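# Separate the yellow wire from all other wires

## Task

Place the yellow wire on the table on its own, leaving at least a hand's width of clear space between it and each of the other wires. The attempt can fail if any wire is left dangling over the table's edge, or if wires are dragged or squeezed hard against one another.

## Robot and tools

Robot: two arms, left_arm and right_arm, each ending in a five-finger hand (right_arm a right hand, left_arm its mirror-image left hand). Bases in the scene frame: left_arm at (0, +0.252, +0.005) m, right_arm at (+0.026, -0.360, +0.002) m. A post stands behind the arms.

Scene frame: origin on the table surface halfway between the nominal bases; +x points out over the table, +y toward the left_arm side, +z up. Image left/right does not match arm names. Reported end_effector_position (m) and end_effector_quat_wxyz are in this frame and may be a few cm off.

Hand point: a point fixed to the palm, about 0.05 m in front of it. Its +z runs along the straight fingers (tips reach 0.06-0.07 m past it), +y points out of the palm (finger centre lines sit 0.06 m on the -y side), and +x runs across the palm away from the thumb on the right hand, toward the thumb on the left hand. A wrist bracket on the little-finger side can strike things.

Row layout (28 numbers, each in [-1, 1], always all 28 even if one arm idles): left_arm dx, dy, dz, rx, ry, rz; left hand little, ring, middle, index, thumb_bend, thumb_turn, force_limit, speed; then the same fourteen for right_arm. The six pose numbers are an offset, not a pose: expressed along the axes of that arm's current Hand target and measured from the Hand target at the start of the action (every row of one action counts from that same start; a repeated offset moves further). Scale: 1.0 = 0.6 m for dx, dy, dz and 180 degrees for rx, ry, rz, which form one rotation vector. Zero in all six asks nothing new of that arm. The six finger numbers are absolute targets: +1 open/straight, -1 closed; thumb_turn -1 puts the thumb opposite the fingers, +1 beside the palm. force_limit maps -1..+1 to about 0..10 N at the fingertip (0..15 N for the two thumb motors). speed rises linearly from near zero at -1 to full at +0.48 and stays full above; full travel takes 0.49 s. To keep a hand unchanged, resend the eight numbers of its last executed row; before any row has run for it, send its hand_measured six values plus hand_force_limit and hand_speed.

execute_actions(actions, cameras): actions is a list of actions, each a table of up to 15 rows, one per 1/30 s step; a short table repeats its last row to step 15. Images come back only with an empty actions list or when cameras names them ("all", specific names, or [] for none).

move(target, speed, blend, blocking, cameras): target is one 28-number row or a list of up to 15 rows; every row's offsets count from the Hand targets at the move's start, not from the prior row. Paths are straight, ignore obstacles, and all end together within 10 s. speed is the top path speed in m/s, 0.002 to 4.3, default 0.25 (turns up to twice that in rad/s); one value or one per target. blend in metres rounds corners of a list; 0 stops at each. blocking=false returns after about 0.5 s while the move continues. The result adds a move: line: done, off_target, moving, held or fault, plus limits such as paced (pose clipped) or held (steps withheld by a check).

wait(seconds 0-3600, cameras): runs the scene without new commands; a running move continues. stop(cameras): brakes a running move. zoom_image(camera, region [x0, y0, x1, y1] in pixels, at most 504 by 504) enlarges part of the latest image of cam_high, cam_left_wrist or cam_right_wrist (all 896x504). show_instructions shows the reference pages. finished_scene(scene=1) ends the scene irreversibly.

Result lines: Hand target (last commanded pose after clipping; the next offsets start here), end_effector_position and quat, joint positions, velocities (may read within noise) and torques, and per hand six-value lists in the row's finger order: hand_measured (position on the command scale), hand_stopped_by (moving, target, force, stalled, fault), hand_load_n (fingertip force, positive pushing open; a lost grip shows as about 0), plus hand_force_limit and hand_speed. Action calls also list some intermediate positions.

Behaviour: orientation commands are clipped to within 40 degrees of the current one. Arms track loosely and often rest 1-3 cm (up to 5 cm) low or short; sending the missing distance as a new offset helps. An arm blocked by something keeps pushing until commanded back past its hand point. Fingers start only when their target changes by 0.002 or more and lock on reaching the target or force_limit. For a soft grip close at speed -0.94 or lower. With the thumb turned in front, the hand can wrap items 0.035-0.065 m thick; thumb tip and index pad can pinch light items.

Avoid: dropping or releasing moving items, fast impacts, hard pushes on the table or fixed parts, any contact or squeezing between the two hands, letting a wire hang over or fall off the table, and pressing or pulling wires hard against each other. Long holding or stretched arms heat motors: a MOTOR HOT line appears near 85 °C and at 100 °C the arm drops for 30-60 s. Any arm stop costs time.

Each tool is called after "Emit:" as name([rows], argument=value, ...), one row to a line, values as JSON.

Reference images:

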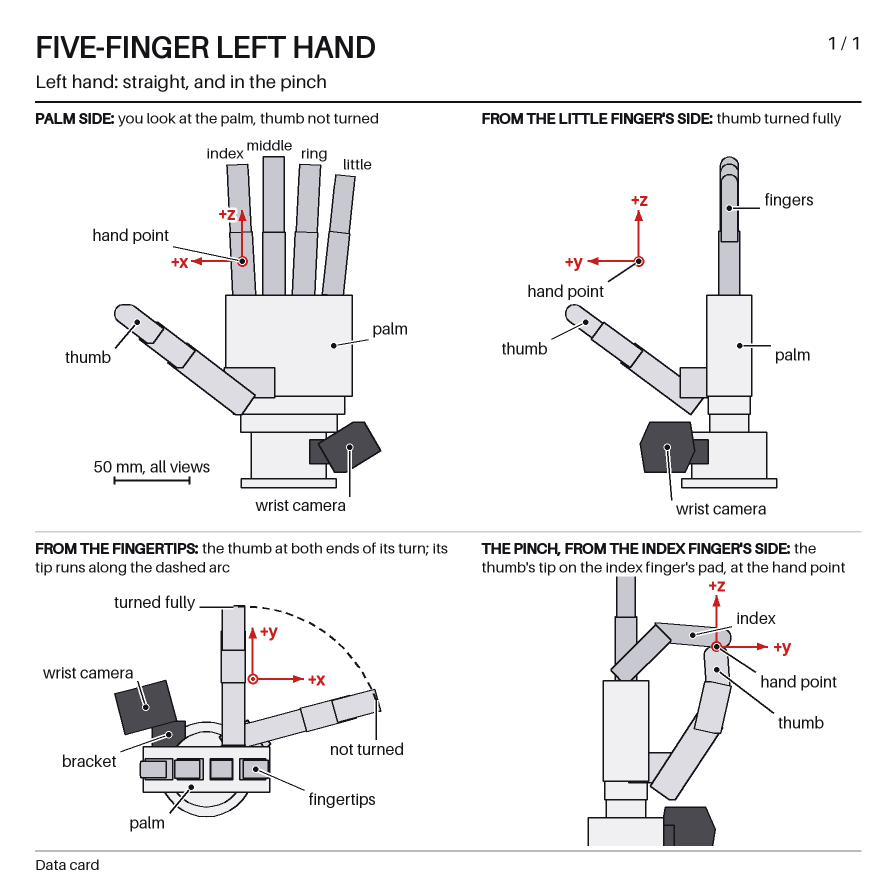

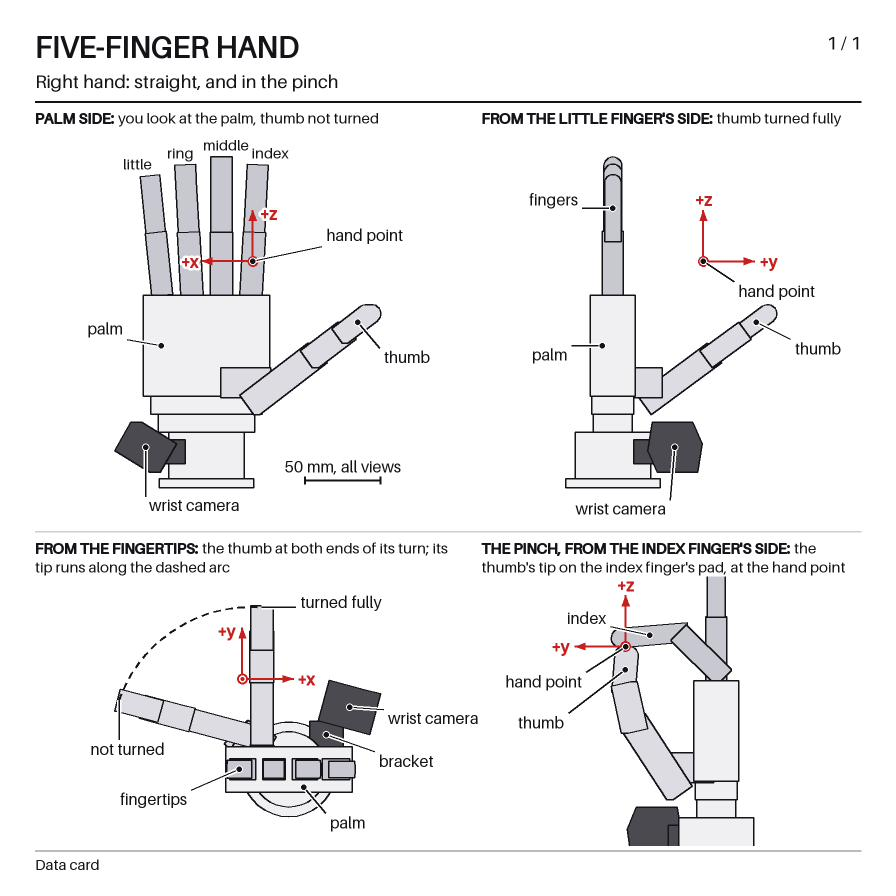

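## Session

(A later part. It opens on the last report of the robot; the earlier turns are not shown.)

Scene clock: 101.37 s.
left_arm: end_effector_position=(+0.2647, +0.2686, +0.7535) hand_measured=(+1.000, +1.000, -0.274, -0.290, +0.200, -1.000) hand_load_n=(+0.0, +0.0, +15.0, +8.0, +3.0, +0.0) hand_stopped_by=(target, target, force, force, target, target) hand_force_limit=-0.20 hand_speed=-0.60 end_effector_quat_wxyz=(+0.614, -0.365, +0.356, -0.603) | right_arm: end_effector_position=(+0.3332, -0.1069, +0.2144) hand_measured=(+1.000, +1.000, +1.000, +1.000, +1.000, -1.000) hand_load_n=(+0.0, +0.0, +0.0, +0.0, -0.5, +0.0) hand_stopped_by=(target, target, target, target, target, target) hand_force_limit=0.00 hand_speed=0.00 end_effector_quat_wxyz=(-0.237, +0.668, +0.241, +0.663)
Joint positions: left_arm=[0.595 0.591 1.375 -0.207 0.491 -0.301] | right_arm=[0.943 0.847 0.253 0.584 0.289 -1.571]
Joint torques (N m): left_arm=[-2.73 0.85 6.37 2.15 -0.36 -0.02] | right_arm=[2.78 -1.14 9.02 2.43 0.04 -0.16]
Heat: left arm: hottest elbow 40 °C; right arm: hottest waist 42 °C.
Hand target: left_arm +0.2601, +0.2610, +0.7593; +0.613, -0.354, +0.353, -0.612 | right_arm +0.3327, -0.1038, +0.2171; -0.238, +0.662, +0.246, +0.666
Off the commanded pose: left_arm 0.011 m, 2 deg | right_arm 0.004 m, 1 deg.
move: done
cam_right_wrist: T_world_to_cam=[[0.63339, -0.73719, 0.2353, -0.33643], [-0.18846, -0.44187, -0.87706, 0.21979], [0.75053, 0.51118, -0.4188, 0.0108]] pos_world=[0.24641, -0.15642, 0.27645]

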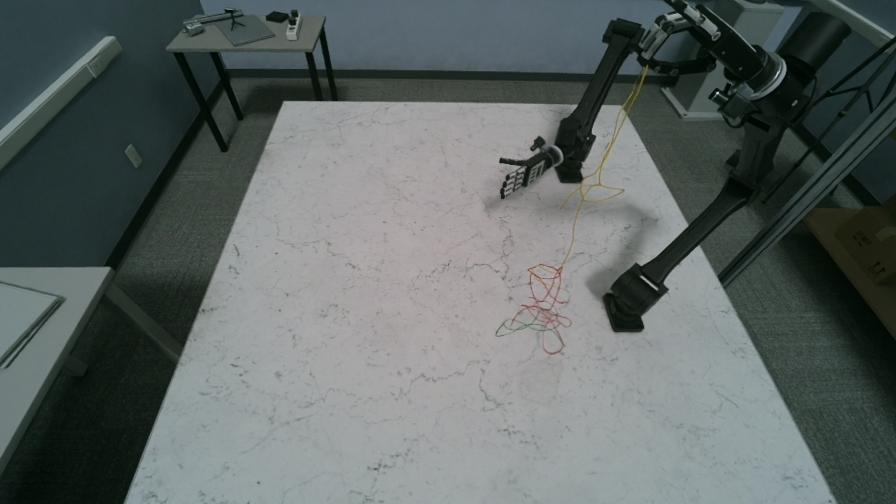

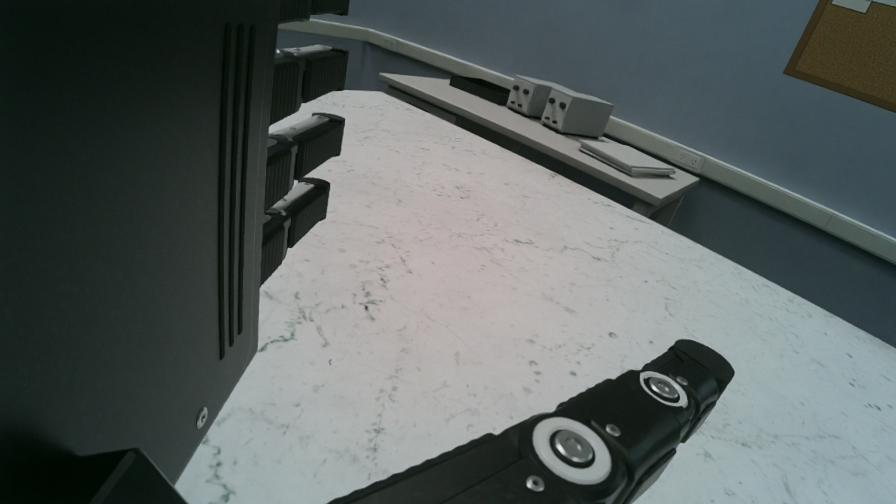

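Emit:
move([
  [0,0.1155,-0.0667,0,0,0,1,1,-0.3,-0.3,0.2,-1,-0.2,-0.6,-0.1117,-0.4565,0.1067,0.175,0,0,1,1,1,1,1,-1,0,0],
], cameras=["cam_high","cam_right_wrist"], speed=0.15)

Emit:
zoom_image(camera="cam_high", region=[495, 250, 595, 370])

Scene clock: 104.30 s.
left_arm: end_effector_position=(+0.2646, +0.2681, +0.6732) hand_measured=(+1.000, +1.000, -0.274, -0.290, +0.200, -1.000) hand_load_n=(+0.0, +0.0, +15.5, +8.0, +2.5, +0.0) hand_stopped_by=(target, target, force, force, target, target) hand_force_limit=-0.20 hand_speed=-0.60 end_effector_quat_wxyz=(+0.613, -0.365, +0.355, -0.603) | right_arm: end_effector_position=(+0.2070, +0.1341, +0.1326) hand_measured=(+1.000, +1.000, +1.000, +1.000, +1.000, -1.000) hand_load_n=(+0.0, +0.0, +0.0, +0.0, +0.0, +0.5) hand_stopped_by=(target, target, target, target, target, target) hand_force_limit=0.00 hand_speed=0.00 end_effector_quat_wxyz=(-0.399, +0.587, +0.422, +0.564)
Joint positions: left_arm=[0.592 0.451 1.1 -0.072 0.489 -0.301] | right_arm=[1.354 1.555 0.473 1.037 0.15 -1.572]
Joint torques (N m): left_arm=[-2.32 1.44 7.12 2.02 -0.29 -0.09] | right_arm=[2.84 -7.65 8.21 2.43 0.07 -0.13]
Heat: left arm: hottest elbow 40 °C; right arm: hottest waist 42 °C.
Hand target: left_arm +0.2601, +0.2608, +0.6793; +0.612, -0.354, +0.353, -0.612 | right_arm +0.2063, +0.1467, +0.1466; -0.409, +0.573, +0.418, +0.575
Off the commanded pose: left_arm 0.010 m, 2 deg | right_arm 0.019 m, 2 deg.
move: off_target (right_arm)
cam_right_wrist: T_world_to_cam=[[0.92719, -0.28874, 0.23864, -0.18102], [0.06404, -0.50548, -0.86046, 0.18477], [0.36907, 0.81309, -0.45019, -0.00928]] pos_world=[0.15943, 0.04868, 0.19801]

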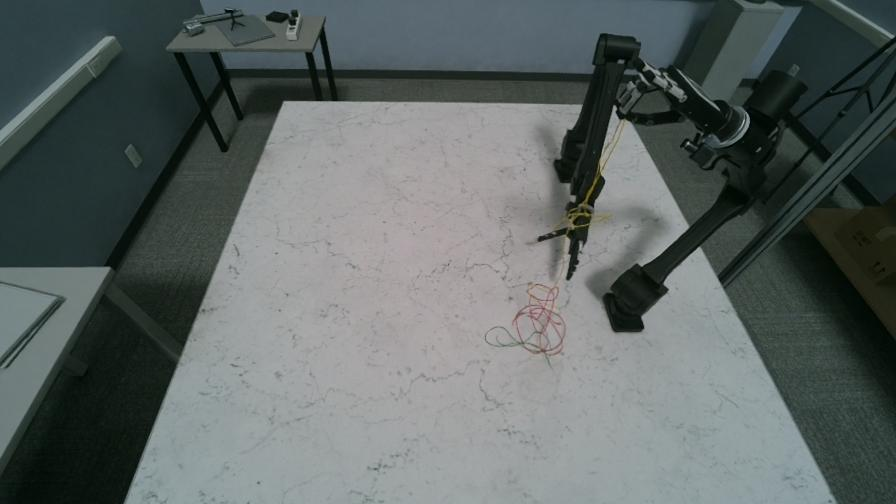

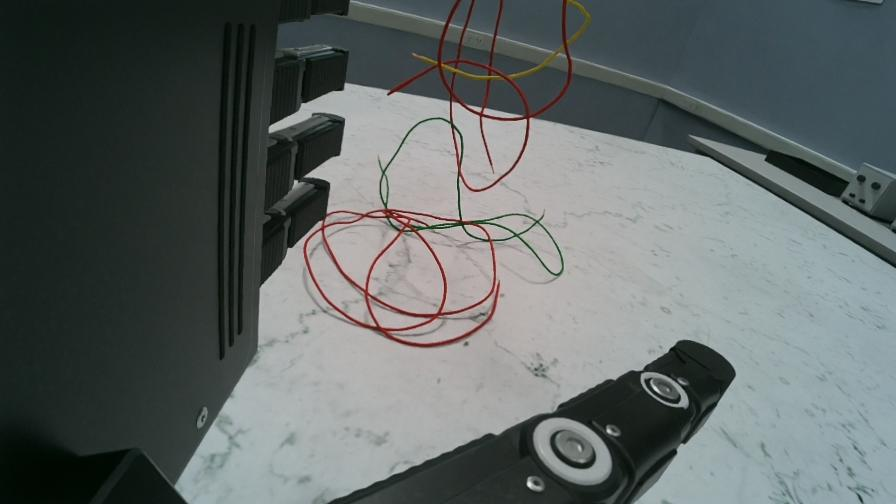

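Scaled by 4.200 from the camera's image (finer frame: 1280x720).

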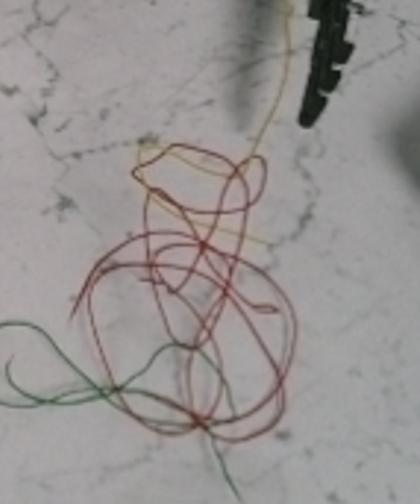

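Emit:
zoom_image(camera="cam_right_wrist", region=[340, 0, 620, 260])

Emit:
zoom_image(camera="cam_high", region=[520, 275, 570, 325])

Scaled by 1.800 from the camera's image (finer frame: 1280x720).

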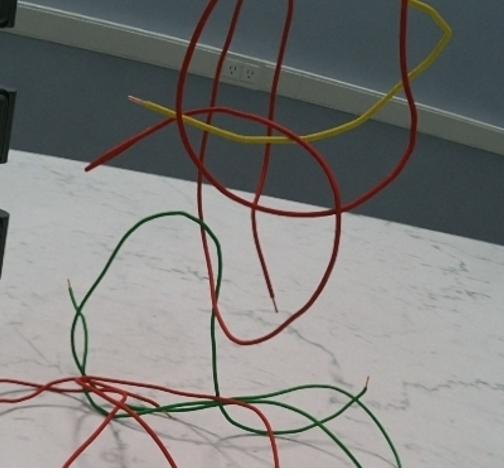

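Scaled by 10.080 from the camera's image (finer frame: 1280x720).

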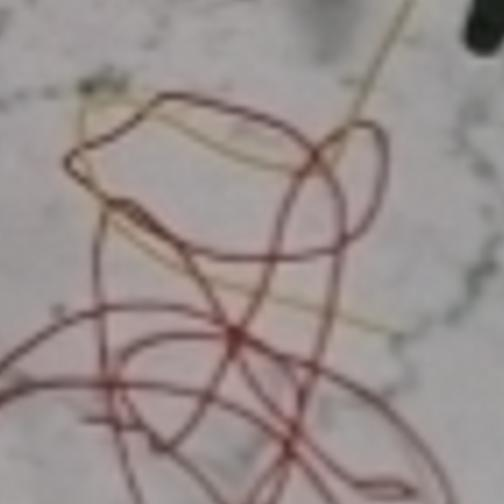

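Emit:
move([
  [0,0,0,0,0,0,1,1,-0.3,-0.3,0.2,-1,-0.2,-0.6,-0.0227,-0.0043,0.148,0,0,0,1,1,1,1,1,-1,0,0],
], cameras=["cam_high","cam_right_wrist"], speed=0.08)

Emit:
zoom_image(camera="cam_high", region=[515, 255, 585, 325])

Scene clock: 110.50 s.
left_arm: end_effector_position=(+0.2646, +0.2681, +0.6732) hand_measured=(+1.000, +1.000, -0.274, -0.290, +0.200, -1.000) hand_load_n=(+0.0, +0.0, +15.0, +8.0, +2.5, +0.0) hand_stopped_by=(target, target, force, force, target, target) hand_force_limit=-0.20 hand_speed=-0.60 end_effector_quat_wxyz=(+0.613, -0.365, +0.355, -0.603) | right_arm: end_effector_position=(+0.2255, +0.2228, +0.1266) hand_measured=(+1.000, +1.000, +1.000, +1.000, +1.000, -1.000) hand_load_n=(+0.0, +0.0, +0.0, +0.0, +0.0, +0.0) hand_stopped_by=(target, target, target, target, target, target) hand_force_limit=0.00 hand_speed=0.00 end_effector_quat_wxyz=(-0.410, +0.577, +0.419, +0.568)
Joint positions: left_arm=[0.592 0.451 1.1 -0.072 0.489 -0.301] | right_arm=[1.344 1.758 0.715 1.026 0.126 -1.572]
Joint torques (N m): left_arm=[-2.84 0.62 7.2 2.03 -0.27 -0.01] | right_arm=[1.26 -10.23 8.54 1.54 0.05 -0.12]
Heat: left arm: hottest elbow 40 °C; right arm: hottest waist 42 °C.
Hand target: left_arm +0.2601, +0.2608, +0.6793; +0.612, -0.354, +0.353, -0.612 | right_arm +0.2321, +0.2316, +0.1326; -0.409, +0.573, +0.418, +0.575
Off the commanded pose: left_arm 0.010 m, 2 deg | right_arm 0.012 m, 1 deg.
move: off_target (right_arm)
cam_right_wrist: T_world_to_cam=[[0.92986, -0.28318, 0.23489, -0.17245], [0.07432, -0.4807, -0.87373, 0.21707], [0.36034, 0.8299, -0.42594, -0.0958]] pos_world=[0.17874, 0.13502, 0.18937]

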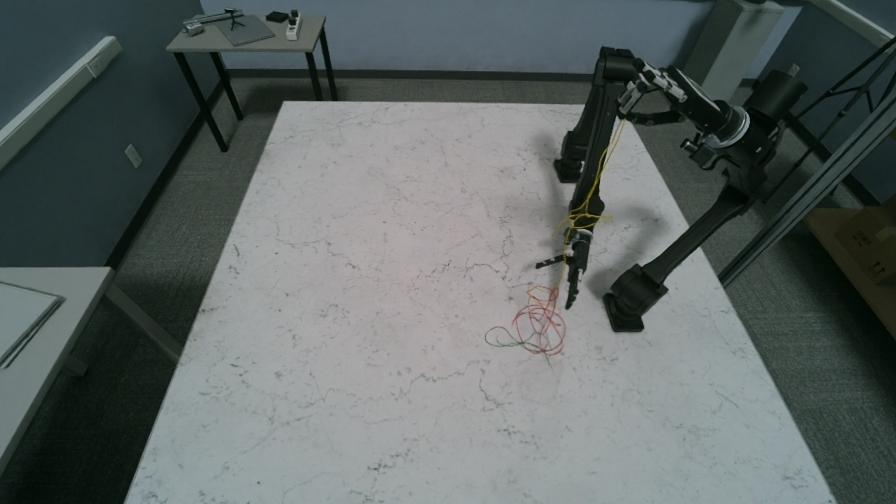

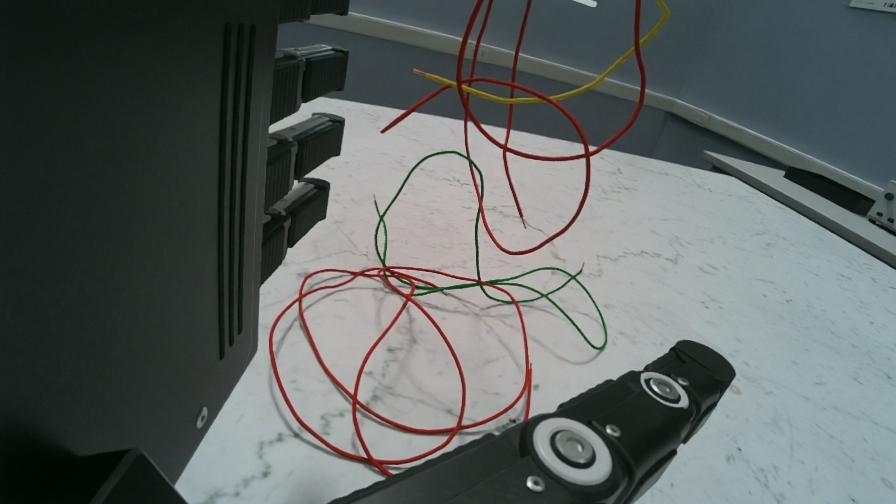

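Scaled by 7.200 from the camera's image (finer frame: 1280x720).

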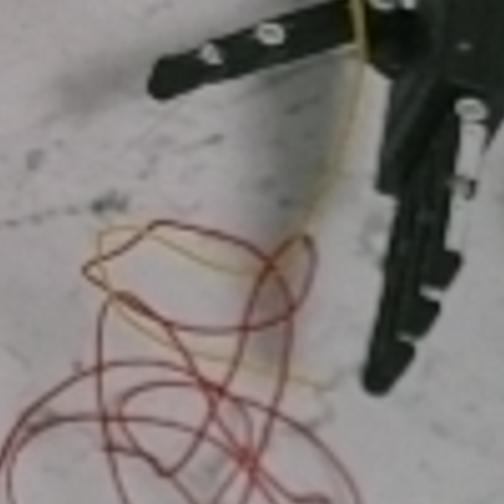

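Emit:
move([
  [0,0,0,0,0,0,1,1,-0.3,-0.3,0.2,-1,-0.2,-0.6,-0.0067,0.003,0.0889,0,0,0,1,1,0.45,0.45,0.2,-1,0,0],
], cameras=["cam_high","cam_right_wrist"], speed=0.06)

Emit:
zoom_image(camera="cam_high", region=[515, 255, 585, 325])

Scene clock: 114.83 s.
left_arm: end_effector_position=(+0.2646, +0.2681, +0.6732) hand_measured=(+1.000, +1.000, -0.274, -0.290, +0.200, -1.000) hand_load_n=(+0.0, +0.0, +15.5, +8.0, +2.5, +0.0) hand_stopped_by=(target, target, force, force, target, target) hand_force_limit=-0.20 hand_speed=-0.60 end_effector_quat_wxyz=(+0.613, -0.365, +0.355, -0.603) | right_arm: end_effector_position=(+0.2437, +0.2725, +0.1223) hand_measured=(+1.000, +1.000, +0.450, +0.450, +0.200, -1.000) hand_load_n=(+0.0, +0.0, +0.0, +0.0, +0.0, +0.0) hand_stopped_by=(target, target, target, target, target, target) hand_force_limit=0.00 hand_speed=0.00 end_effector_quat_wxyz=(-0.410, +0.577, +0.419, +0.568)
Joint positions: left_arm=[0.592 0.451 1.1 -0.072 0.489 -0.301] | right_arm=[1.326 1.856 0.868 0.97 0.109 -1.572]
Joint torques (N m): left_arm=[-1.96 1.44 7.17 2.14 -0.29 -0.05] | right_arm=[1.73 -12.16 9.05 1.55 0.04 -0.12]
Heat: left arm: hottest elbow 40 °C; right arm: hottest waist 42 °C.
Hand target: left_arm +0.2601, +0.2608, +0.6793; +0.612, -0.354, +0.353, -0.612 | right_arm +0.2509, +0.2815, +0.1281; -0.409, +0.573, +0.418, +0.575
Off the commanded pose: left_arm 0.010 m, 2 deg | right_arm 0.013 m, 1 deg.
move: off_target (right_arm)
cam_right_wrist: T_world_to_cam=[[0.92983, -0.28348, 0.23464, -0.1742], [0.07382, -0.48099, -0.87361, 0.23607], [0.36051, 0.82963, -0.42631, -0.14531]] pos_world=[0.19694, 0.18472, 0.18517]

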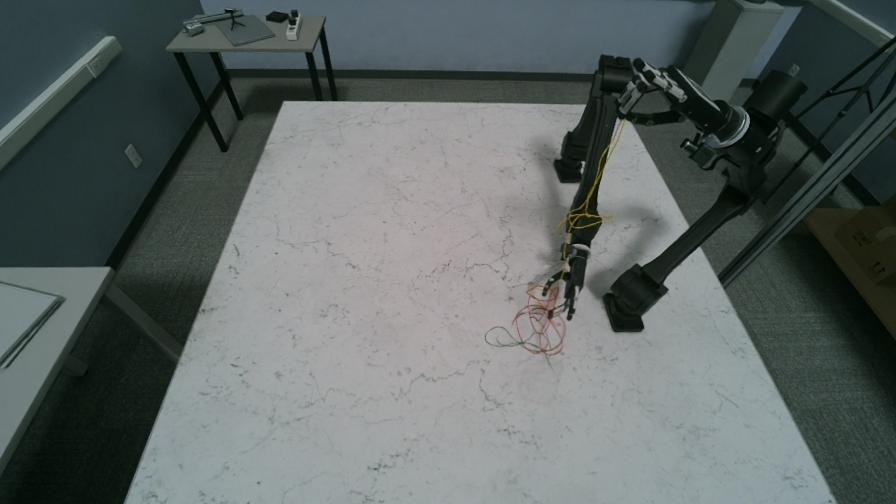

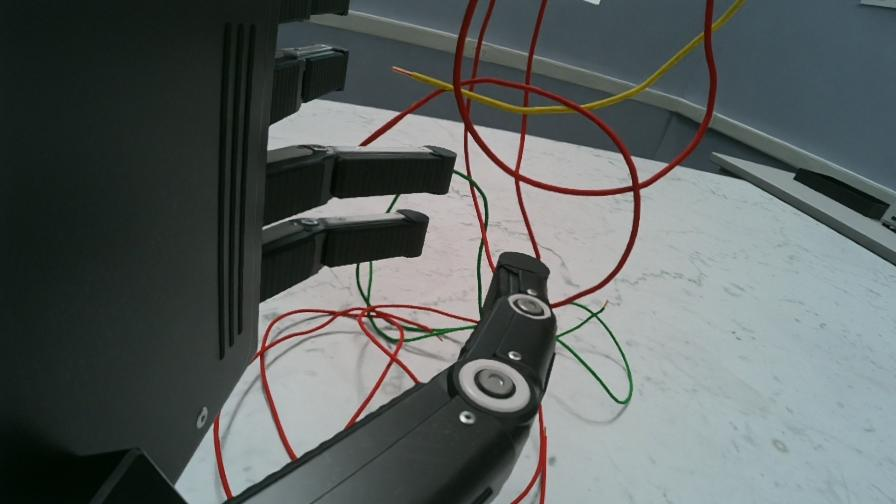

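Scaled by 7.200 from the camera's image (finer frame: 1280x720).

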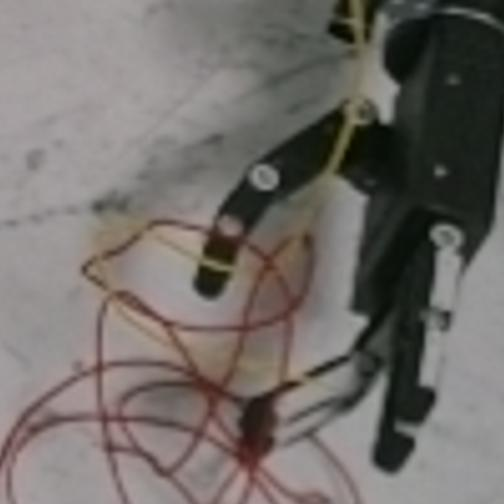

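Emit:
move([
  [0,0,0,0,0,0,1,1,-0.3,-0.3,0.2,-1,-0.2,-0.6,-0.0083,0,0.027,0,0,0,1,1,0.45,0.45,0.2,-1,0,0],
], cameras=["cam_high","cam_right_wrist"], speed=0.04)

Emit:
zoom_image(camera="cam_high", region=[515, 255, 585, 325])

Scene clock: 116.73 s.
left_arm: end_effector_position=(+0.2646, +0.2681, +0.6732) hand_measured=(+1.000, +1.000, -0.274, -0.290, +0.200, -1.000) hand_load_n=(+0.0, +0.0, +15.5, +8.0, +2.5, +0.0) hand_stopped_by=(target, target, force, force, target, target) hand_force_limit=-0.20 hand_speed=-0.60 end_effector_quat_wxyz=(+0.613, -0.365, +0.355, -0.603) | right_arm: end_effector_position=(+0.2486, +0.2875, +0.1164) hand_measured=(+1.000, +1.000, +0.450, +0.450, +0.200, -1.000) hand_load_n=(+0.0, +0.0, +0.0, +0.0, +0.0, +0.0) hand_stopped_by=(target, target, target, target, target, target) hand_force_limit=0.00 hand_speed=0.00 end_effector_quat_wxyz=(-0.409, +0.578, +0.420, +0.568)
Joint positions: left_arm=[0.592 0.451 1.1 -0.072 0.489 -0.301] | right_arm=[1.323 1.896 0.915 0.961 0.105 -1.572]
Joint torques (N m): left_arm=[-2.55 2.08 7.05 2.06 -0.22 -0.04] | right_arm=[1.61 -12.22 9.2 1.54 0.03 -0.11]
Heat: left arm: hottest elbow 40 °C; right arm: hottest waist 42 °C.
Hand target: left_arm +0.2601, +0.2608, +0.6793; +0.612, -0.354, +0.353, -0.612 | right_arm +0.2562, +0.2968, +0.1231; -0.409, +0.573, +0.418, +0.575
Off the commanded pose: left_arm 0.010 m, 2 deg | right_arm 0.014 m, 1 deg.
move: off_target (right_arm)
cam_right_wrist: T_world_to_cam=[[0.92994, -0.28304, 0.23474, -0.17336], [0.07342, -0.48261, -0.87275, 0.23824], [0.36031, 0.82884, -0.42801, -0.16157]] pos_world=[0.20194, 0.19982, 0.17947]

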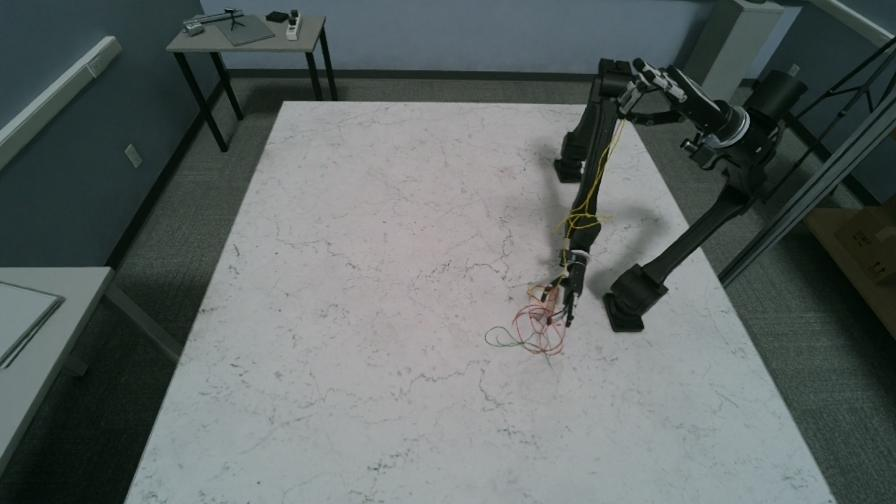

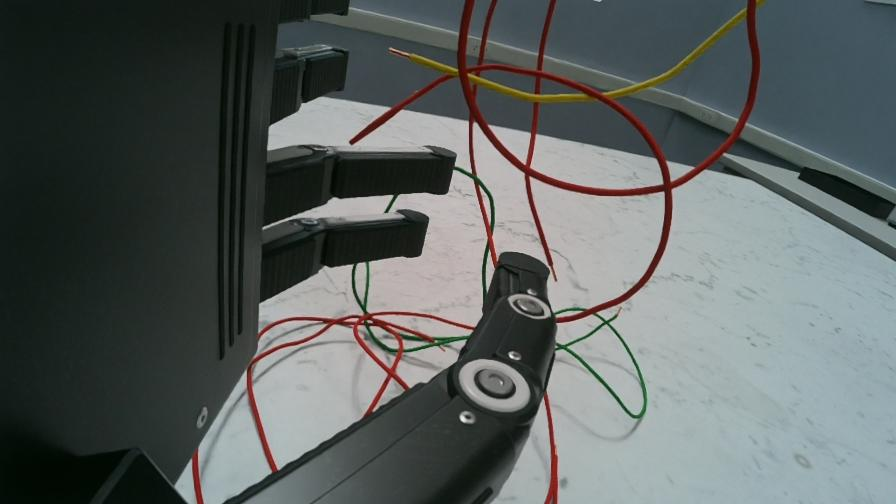

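Scaled by 7.200 from the camera's image (finer frame: 1280x720).

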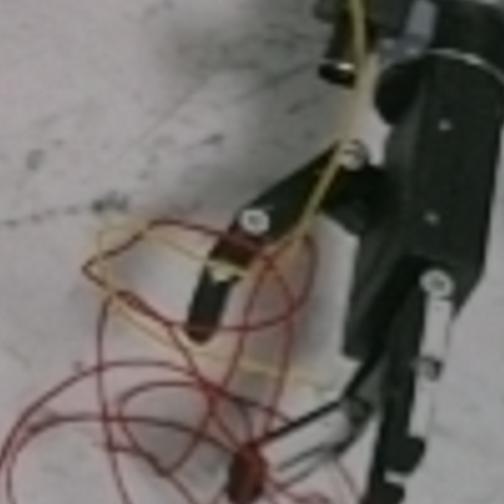

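Emit:
move([
  [0,0,0,0,0,0,1,1,-0.3,-0.3,0.2,-1,-0.2,-0.6,0,0.01,0.021,0,0,0,1,1,0.45,0.45,0.2,-1,0,0],
], cameras=["cam_high","cam_right_wrist"], speed=0.04)

Emit:
zoom_image(camera="cam_right_wrist", region=[380, 60, 620, 360])

Scene clock: 118.43 s.
left_arm: end_effector_position=(+0.2646, +0.2681, +0.6732) hand_measured=(+1.000, +1.000, -0.274, -0.290, +0.200, -1.000) hand_load_n=(+0.0, +0.0, +15.0, +8.0, +2.5, +0.0) hand_stopped_by=(target, target, force, force, target, target) hand_force_limit=-0.20 hand_speed=-0.60 end_effector_quat_wxyz=(+0.613, -0.365, +0.355, -0.603) | right_arm: end_effector_position=(+0.2589, +0.2976, +0.1177) hand_measured=(+1.000, +1.000, +0.450, +0.450, +0.200, -1.000) hand_load_n=(+0.0, +0.0, +0.0, +0.0, +0.0, +0.0) hand_stopped_by=(target, target, target, target, target, target) hand_force_limit=0.00 hand_speed=0.00 end_effector_quat_wxyz=(-0.410, +0.578, +0.419, +0.569)
Joint positions: left_arm=[0.592 0.451 1.1 -0.072 0.489 -0.301] | right_arm=[1.308 1.914 0.952 0.944 0.091 -1.572]
Joint torques (N m): left_arm=[-2.73 1.32 7.23 2.14 -0.24 -0.02] | right_arm=[1.73 -12.69 9.46 1.51 0.04 -0.12]
Heat: left arm: hottest elbow 40 °C; right arm: hottest waist 42 °C.
Hand target: left_arm +0.2601, +0.2608, +0.6793; +0.612, -0.354, +0.353, -0.612 | right_arm +0.2658, +0.3069, +0.1233; -0.409, +0.573, +0.418, +0.575
Off the commanded pose: left_arm 0.010 m, 2 deg | right_arm 0.013 m, 1 deg.
move: off_target (right_arm)
cam_right_wrist: T_world_to_cam=[[0.92958, -0.28463, 0.23426, -0.17963], [0.07305, -0.48066, -0.87386, 0.24311], [0.36132, 0.82943, -0.42602, -0.17384]] pos_world=[0.21204, 0.20992, 0.18047]

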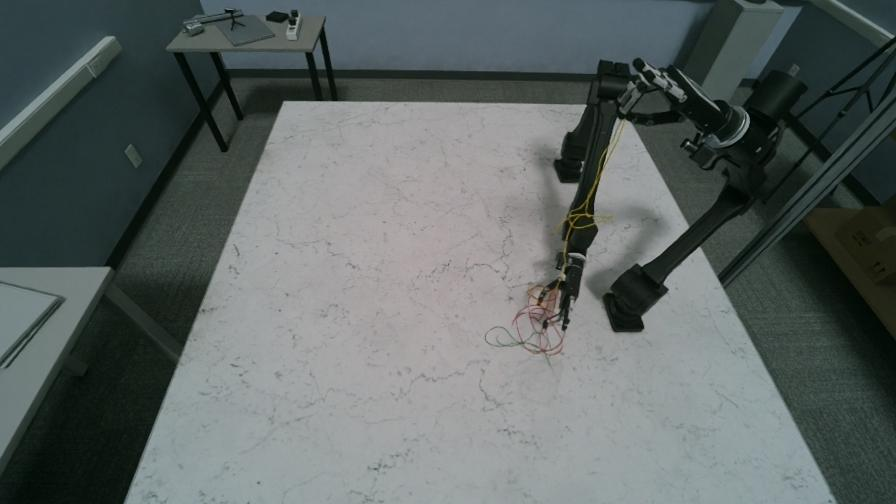

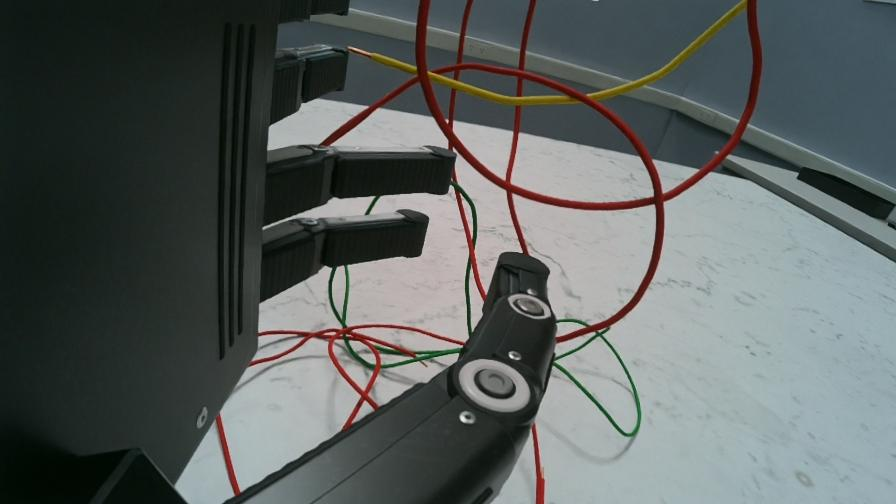

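Scaled by 1.680 from the camera's image (finer frame: 1280x720).

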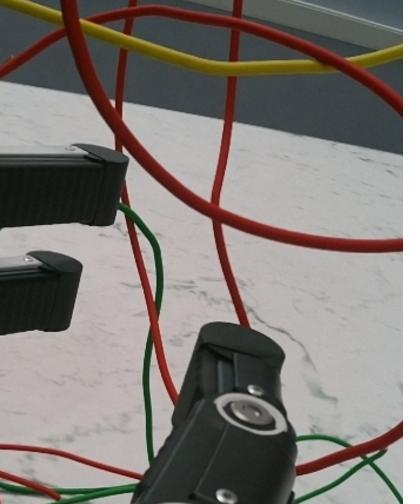

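Emit:
move([
  [0,0,0,0,0,0,1,1,-0.3,-0.3,0.2,-1,-0.2,-0.6,0,0.01,0.012,0,0,0,1,1,0.45,0.45,0.2,-1,0,0],
  [0,0,0,0,0,0,1,1,-0.3,-0.3,0.2,-1,-0.2,-0.6,0,0.01,0.012,0,0,0,1,1,-0.28,-0.28,0.2,-1,-0.4,-0.7],
], cameras=["cam_high","cam_right_wrist"], speed=0.04)

Emit:
zoom_image(camera="cam_right_wrist", region=[340, 60, 620, 360])

Scene clock: 121.80 s.
left_arm: end_effector_position=(+0.2646, +0.2681, +0.6732) hand_measured=(+1.000, +1.000, -0.274, -0.290, +0.200, -1.000) hand_load_n=(+0.0, +0.0, +15.5, +8.0, +2.5, +0.0) hand_stopped_by=(target, target, force, force, target, target) hand_force_limit=-0.20 hand_speed=-0.60 end_effector_quat_wxyz=(+0.613, -0.365, +0.355, -0.603) | right_arm: end_effector_position=(+0.2667, +0.3025, +0.1176) hand_measured=(+1.000, +1.000, -0.262, -0.278, +0.200, -1.000) hand_load_n=(+0.0, +0.0, +10.5, +3.0, +0.0, +0.0) hand_stopped_by=(target, target, force, force, target, target) hand_force_limit=-0.40 hand_speed=-0.70 end_effector_quat_wxyz=(-0.410, +0.578, +0.419, +0.568)
Joint positions: left_arm=[0.592 0.451 1.1 -0.072 0.489 -0.301] | right_arm=[1.295 1.925 0.972 0.934 0.079 -1.572]
Joint torques (N m): left_arm=[-2.02 1.38 7.04 2.15 -0.26 -0.01] | right_arm=[1.44 -13.16 9.46 1.43 0.03 -0.13]
Heat: left arm: hottest elbow 40 °C; right arm: hottest waist 42 °C.
Hand target: left_arm +0.2601, +0.2608, +0.6793; +0.612, -0.354, +0.353, -0.612 | right_arm +0.2738, +0.3118, +0.1231; -0.409, +0.573, +0.418, +0.575
Off the commanded pose: left_arm 0.010 m, 2 deg | right_arm 0.013 m, 1 deg.
move: off_target (right_arm); target 2's new numbers were sent with right_arm's hand 0.013 m and 1 deg from that target
cam_right_wrist: T_world_to_cam=[[0.92963, -0.2846, 0.23405, -0.1855], [0.07273, -0.48097, -0.87371, 0.24496], [0.36123, 0.82926, -0.42643, -0.18051]] pos_world=[0.21984, 0.21472, 0.18047]

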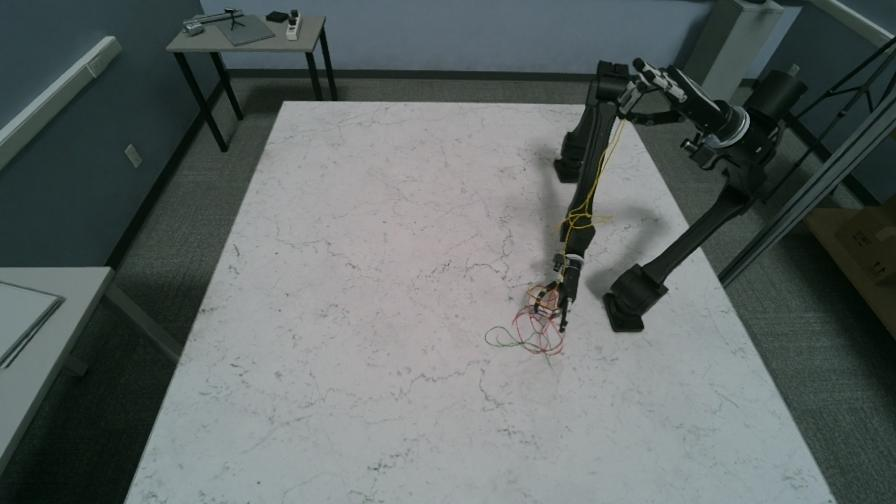

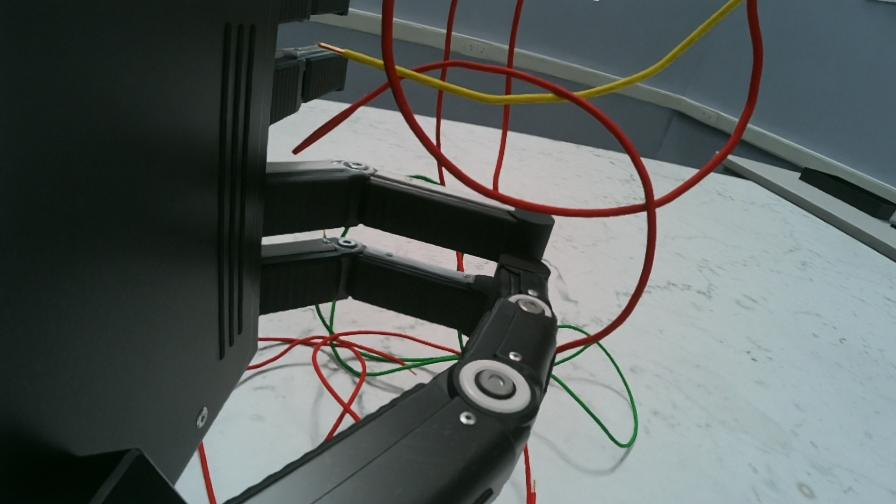

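Scaled by 1.680 from the camera's image (finer frame: 1280x720).

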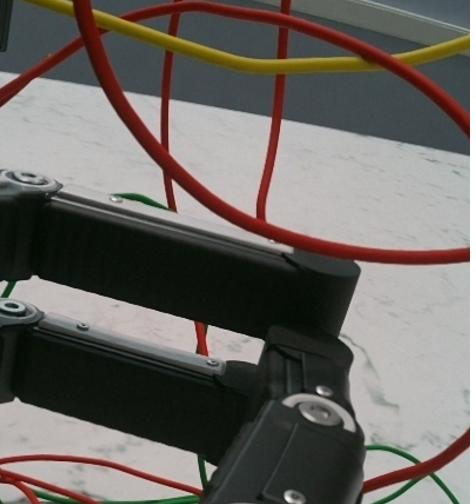

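Emit:
zoom_image(camera="cam_high", region=[515, 270, 585, 340])

Emit:
zoom_image(camera="cam_right_wrist", region=[400, 160, 580, 340])

Scaled by 7.200 from the camera's image (finer frame: 1280x720).

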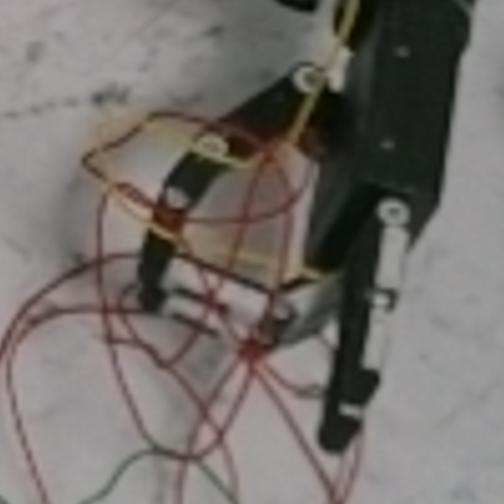

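Scaled by 2.800 from the camera's image (finer frame: 1280x720).

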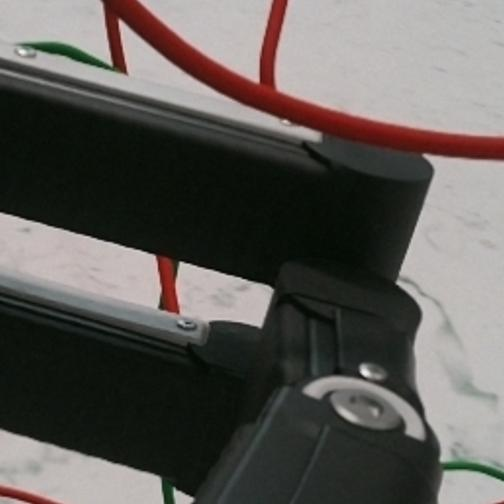

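Emit:
move([
  [0,0,0,0,0,0,1,1,-0.3,-0.3,0.2,-1,-0.2,-0.6,0,0,0,0,0,0,1,1,0.5,0.5,0.2,-1,-0.4,0],
], cameras=["cam_high","cam_right_wrist"], speed=0.04)

Emit:
zoom_image(camera="cam_high", region=[515, 270, 585, 340])

Scene clock: 125.57 s.
left_arm: end_effector_position=(+0.2646, +0.2681, +0.6732) hand_measured=(+1.000, +1.000, -0.274, -0.290, +0.200, -1.000) hand_load_n=(+0.0, +0.0, +15.5, +8.0, +2.5, +0.0) hand_stopped_by=(target, target, force, force, target, target) hand_force_limit=-0.20 hand_speed=-0.60 end_effector_quat_wxyz=(+0.613, -0.365, +0.355, -0.603) | right_arm: end_effector_position=(+0.2666, +0.3025, +0.1176) hand_measured=(+1.000, +1.000, +0.500, +0.500, +0.200, -1.000) hand_load_n=(+0.0, +0.0, +0.0, +0.0, +0.0, +0.0) hand_stopped_by=(target, target, target, target, target, target) hand_force_limit=-0.40 hand_speed=0.00 end_effector_quat_wxyz=(-0.410, +0.578, +0.419, +0.568)
Joint positions: left_arm=[0.592 0.451 1.1 -0.072 0.489 -0.301] | right_arm=[1.295 1.925 0.972 0.934 0.078 -1.572]
Joint torques (N m): left_arm=[-3.25 2.08 7.05 1.99 -0.24 0.03] | right_arm=[1.9 -13.1 9.54 1.51 0.06 -0.12]
Heat: left arm: hottest elbow 40 °C; right arm: hottest waist 42 °C.
Hand target: left_arm +0.2601, +0.2608, +0.6793; +0.612, -0.354, +0.353, -0.612 | right_arm +0.2737, +0.3118, +0.1231; -0.409, +0.573, +0.418, +0.575
Off the commanded pose: left_arm 0.010 m, 2 deg | right_arm 0.013 m, 1 deg.
move: done
cam_right_wrist: T_world_to_cam=[[0.92974, -0.28423, 0.23407, -0.18558], [0.07294, -0.48093, -0.87372, 0.24496], [0.36091, 0.82941, -0.4264, -0.18056]] pos_world=[0.21984, 0.21482, 0.18047]

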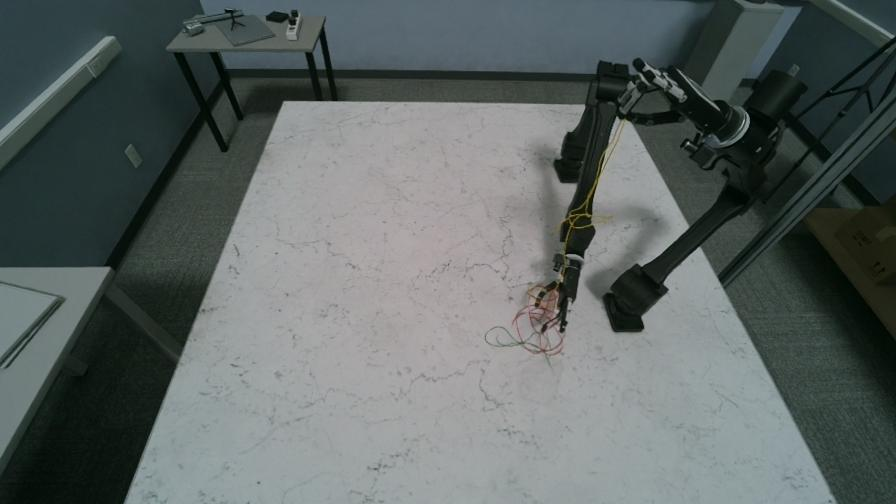

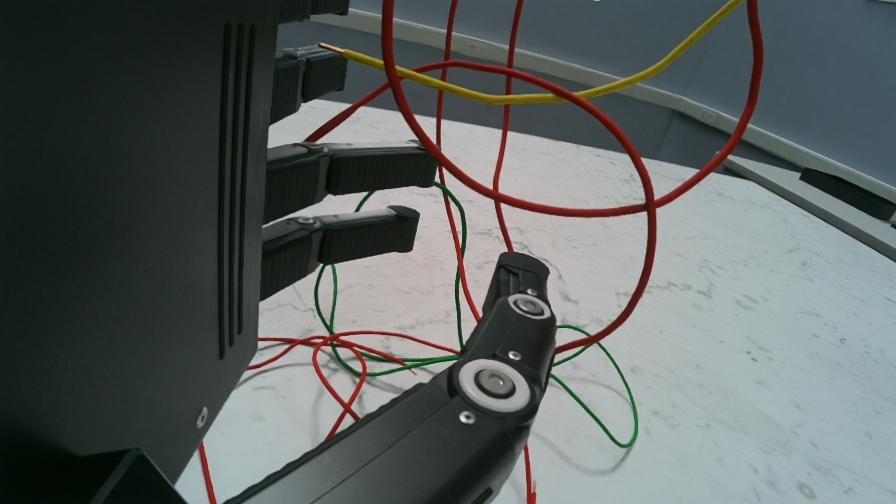

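Scaled by 7.200 from the camera's image (finer frame: 1280x720).

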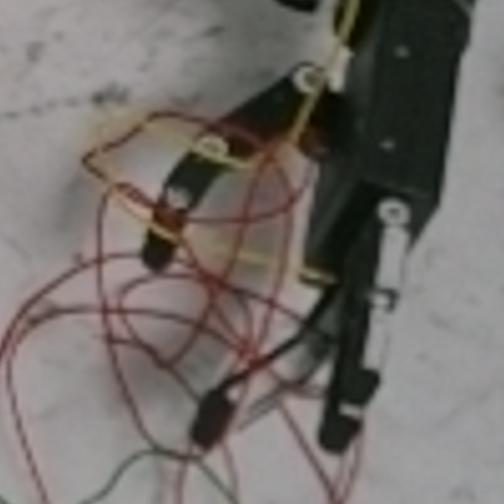

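Emit:
move([
  [0,0,0,0,0,0,1,1,-0.3,-0.3,0.2,-1,-0.2,-0.6,0,-0.0167,0.0,0,0,0,1,1,0.35,0.35,0.2,-1,-0.4,0],
  [0,0,0,0,0,0,1,1,-0.3,-0.3,0.2,-1,-0.2,-0.6,0,-0.0167,0.03,0,0,0,1,1,0.35,0.35,0.2,-1,-0.4,0],
], cameras=["cam_high","cam_right_wrist"], speed=0.04)

Emit:
zoom_image(camera="cam_right_wrist", region=[340, 60, 620, 360])

Emit:
zoom_image(camera="cam_high", region=[515, 270, 585, 340])

Scene clock: 129.33 s.
left_arm: end_effector_position=(+0.2646, +0.2681, +0.6732) hand_measured=(+1.000, +1.000, -0.274, -0.290, +0.200, -1.000) hand_load_n=(+0.0, +0.0, +15.0, +8.0, +2.5, +0.0) hand_stopped_by=(target, target, force, force, target, target) hand_force_limit=-0.20 hand_speed=-0.60 end_effector_quat_wxyz=(+0.613, -0.365, +0.355, -0.603) | right_arm: end_effector_position=(+0.2703, +0.3201, +0.1167) hand_measured=(+1.000, +1.000, +0.350, +0.350, +0.200, -1.000) hand_load_n=(+0.0, +0.0, +0.0, +0.0, +0.0, +0.0) hand_stopped_by=(target, target, target, target, target, target) hand_force_limit=-0.40 hand_speed=0.00 end_effector_quat_wxyz=(-0.407, +0.580, +0.417, +0.570)
Joint positions: left_arm=[0.592 0.451 1.1 -0.072 0.489 -0.301] | right_arm=[1.299 1.957 1.031 0.907 0.091 -1.572]
Joint torques (N m): left_arm=[-2.49 1.03 7.24 2.17 -0.27 -0.04] | right_arm=[2.67 -13.74 9.81 1.5 0.16 -0.11]
Heat: left arm: hottest elbow 40 °C; right arm: hottest waist 42 °C.
Hand target: left_arm +0.2601, +0.2608, +0.6793; +0.612, -0.354, +0.353, -0.612 | right_arm +0.2699, +0.3320, +0.1228; -0.409, +0.573, +0.418, +0.575
Off the commanded pose: left_arm 0.010 m, 2 deg | right_arm 0.013 m, 1 deg.
move: off_target (right_arm)
cam_right_wrist: T_world_to_cam=[[0.92723, -0.29209, 0.23435, -0.18059], [0.06865, -0.4826, -0.87315, 0.25386], [0.36814, 0.8257, -0.42743, -0.19748]] pos_world=[0.22273, 0.23283, 0.17957]

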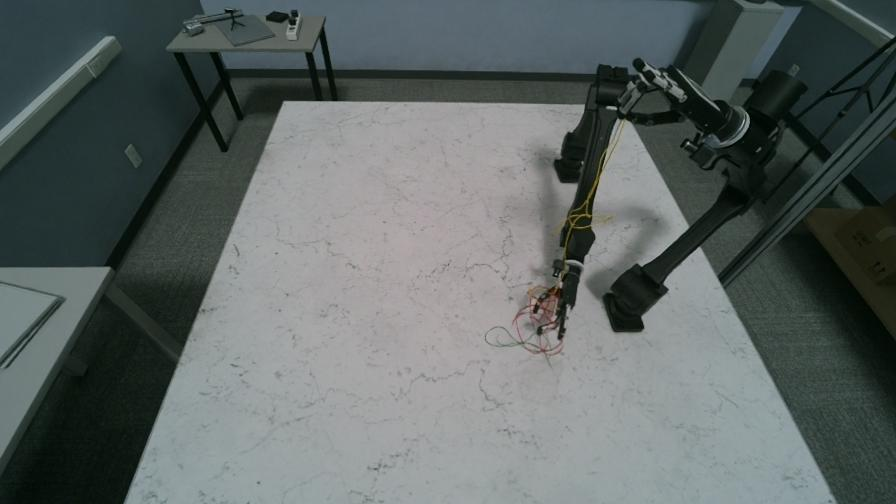

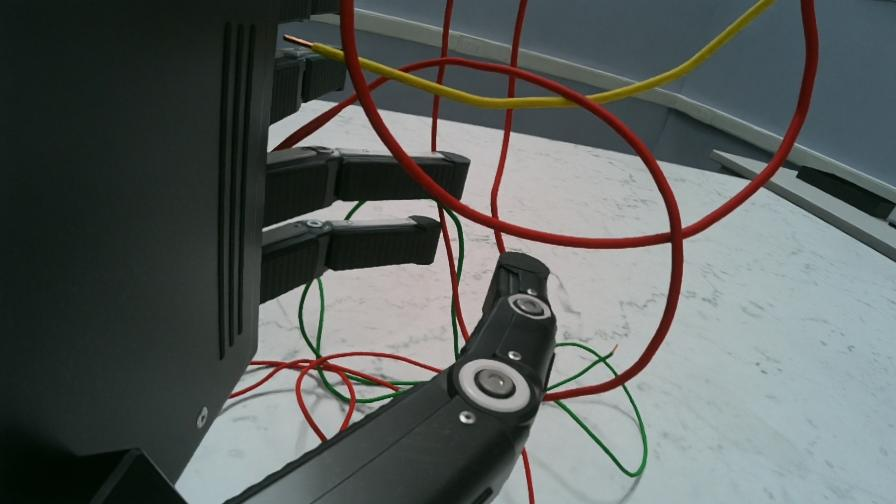

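Scaled by 1.680 from the camera's image (finer frame: 1280x720).

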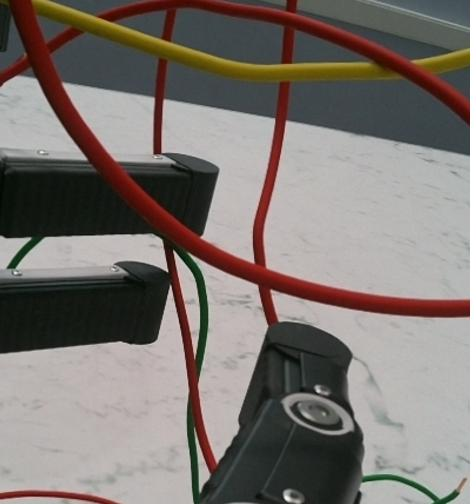

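Scaled by 7.200 from the camera's image (finer frame: 1280x720).

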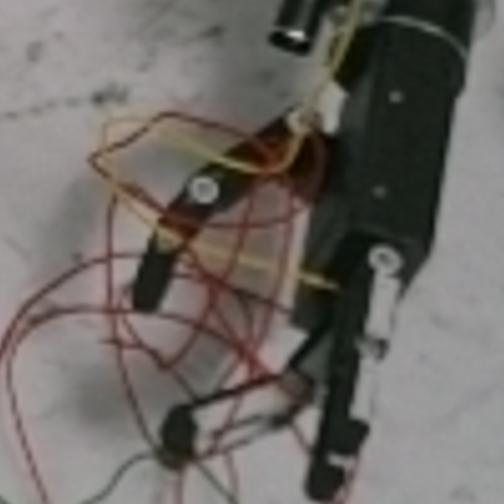

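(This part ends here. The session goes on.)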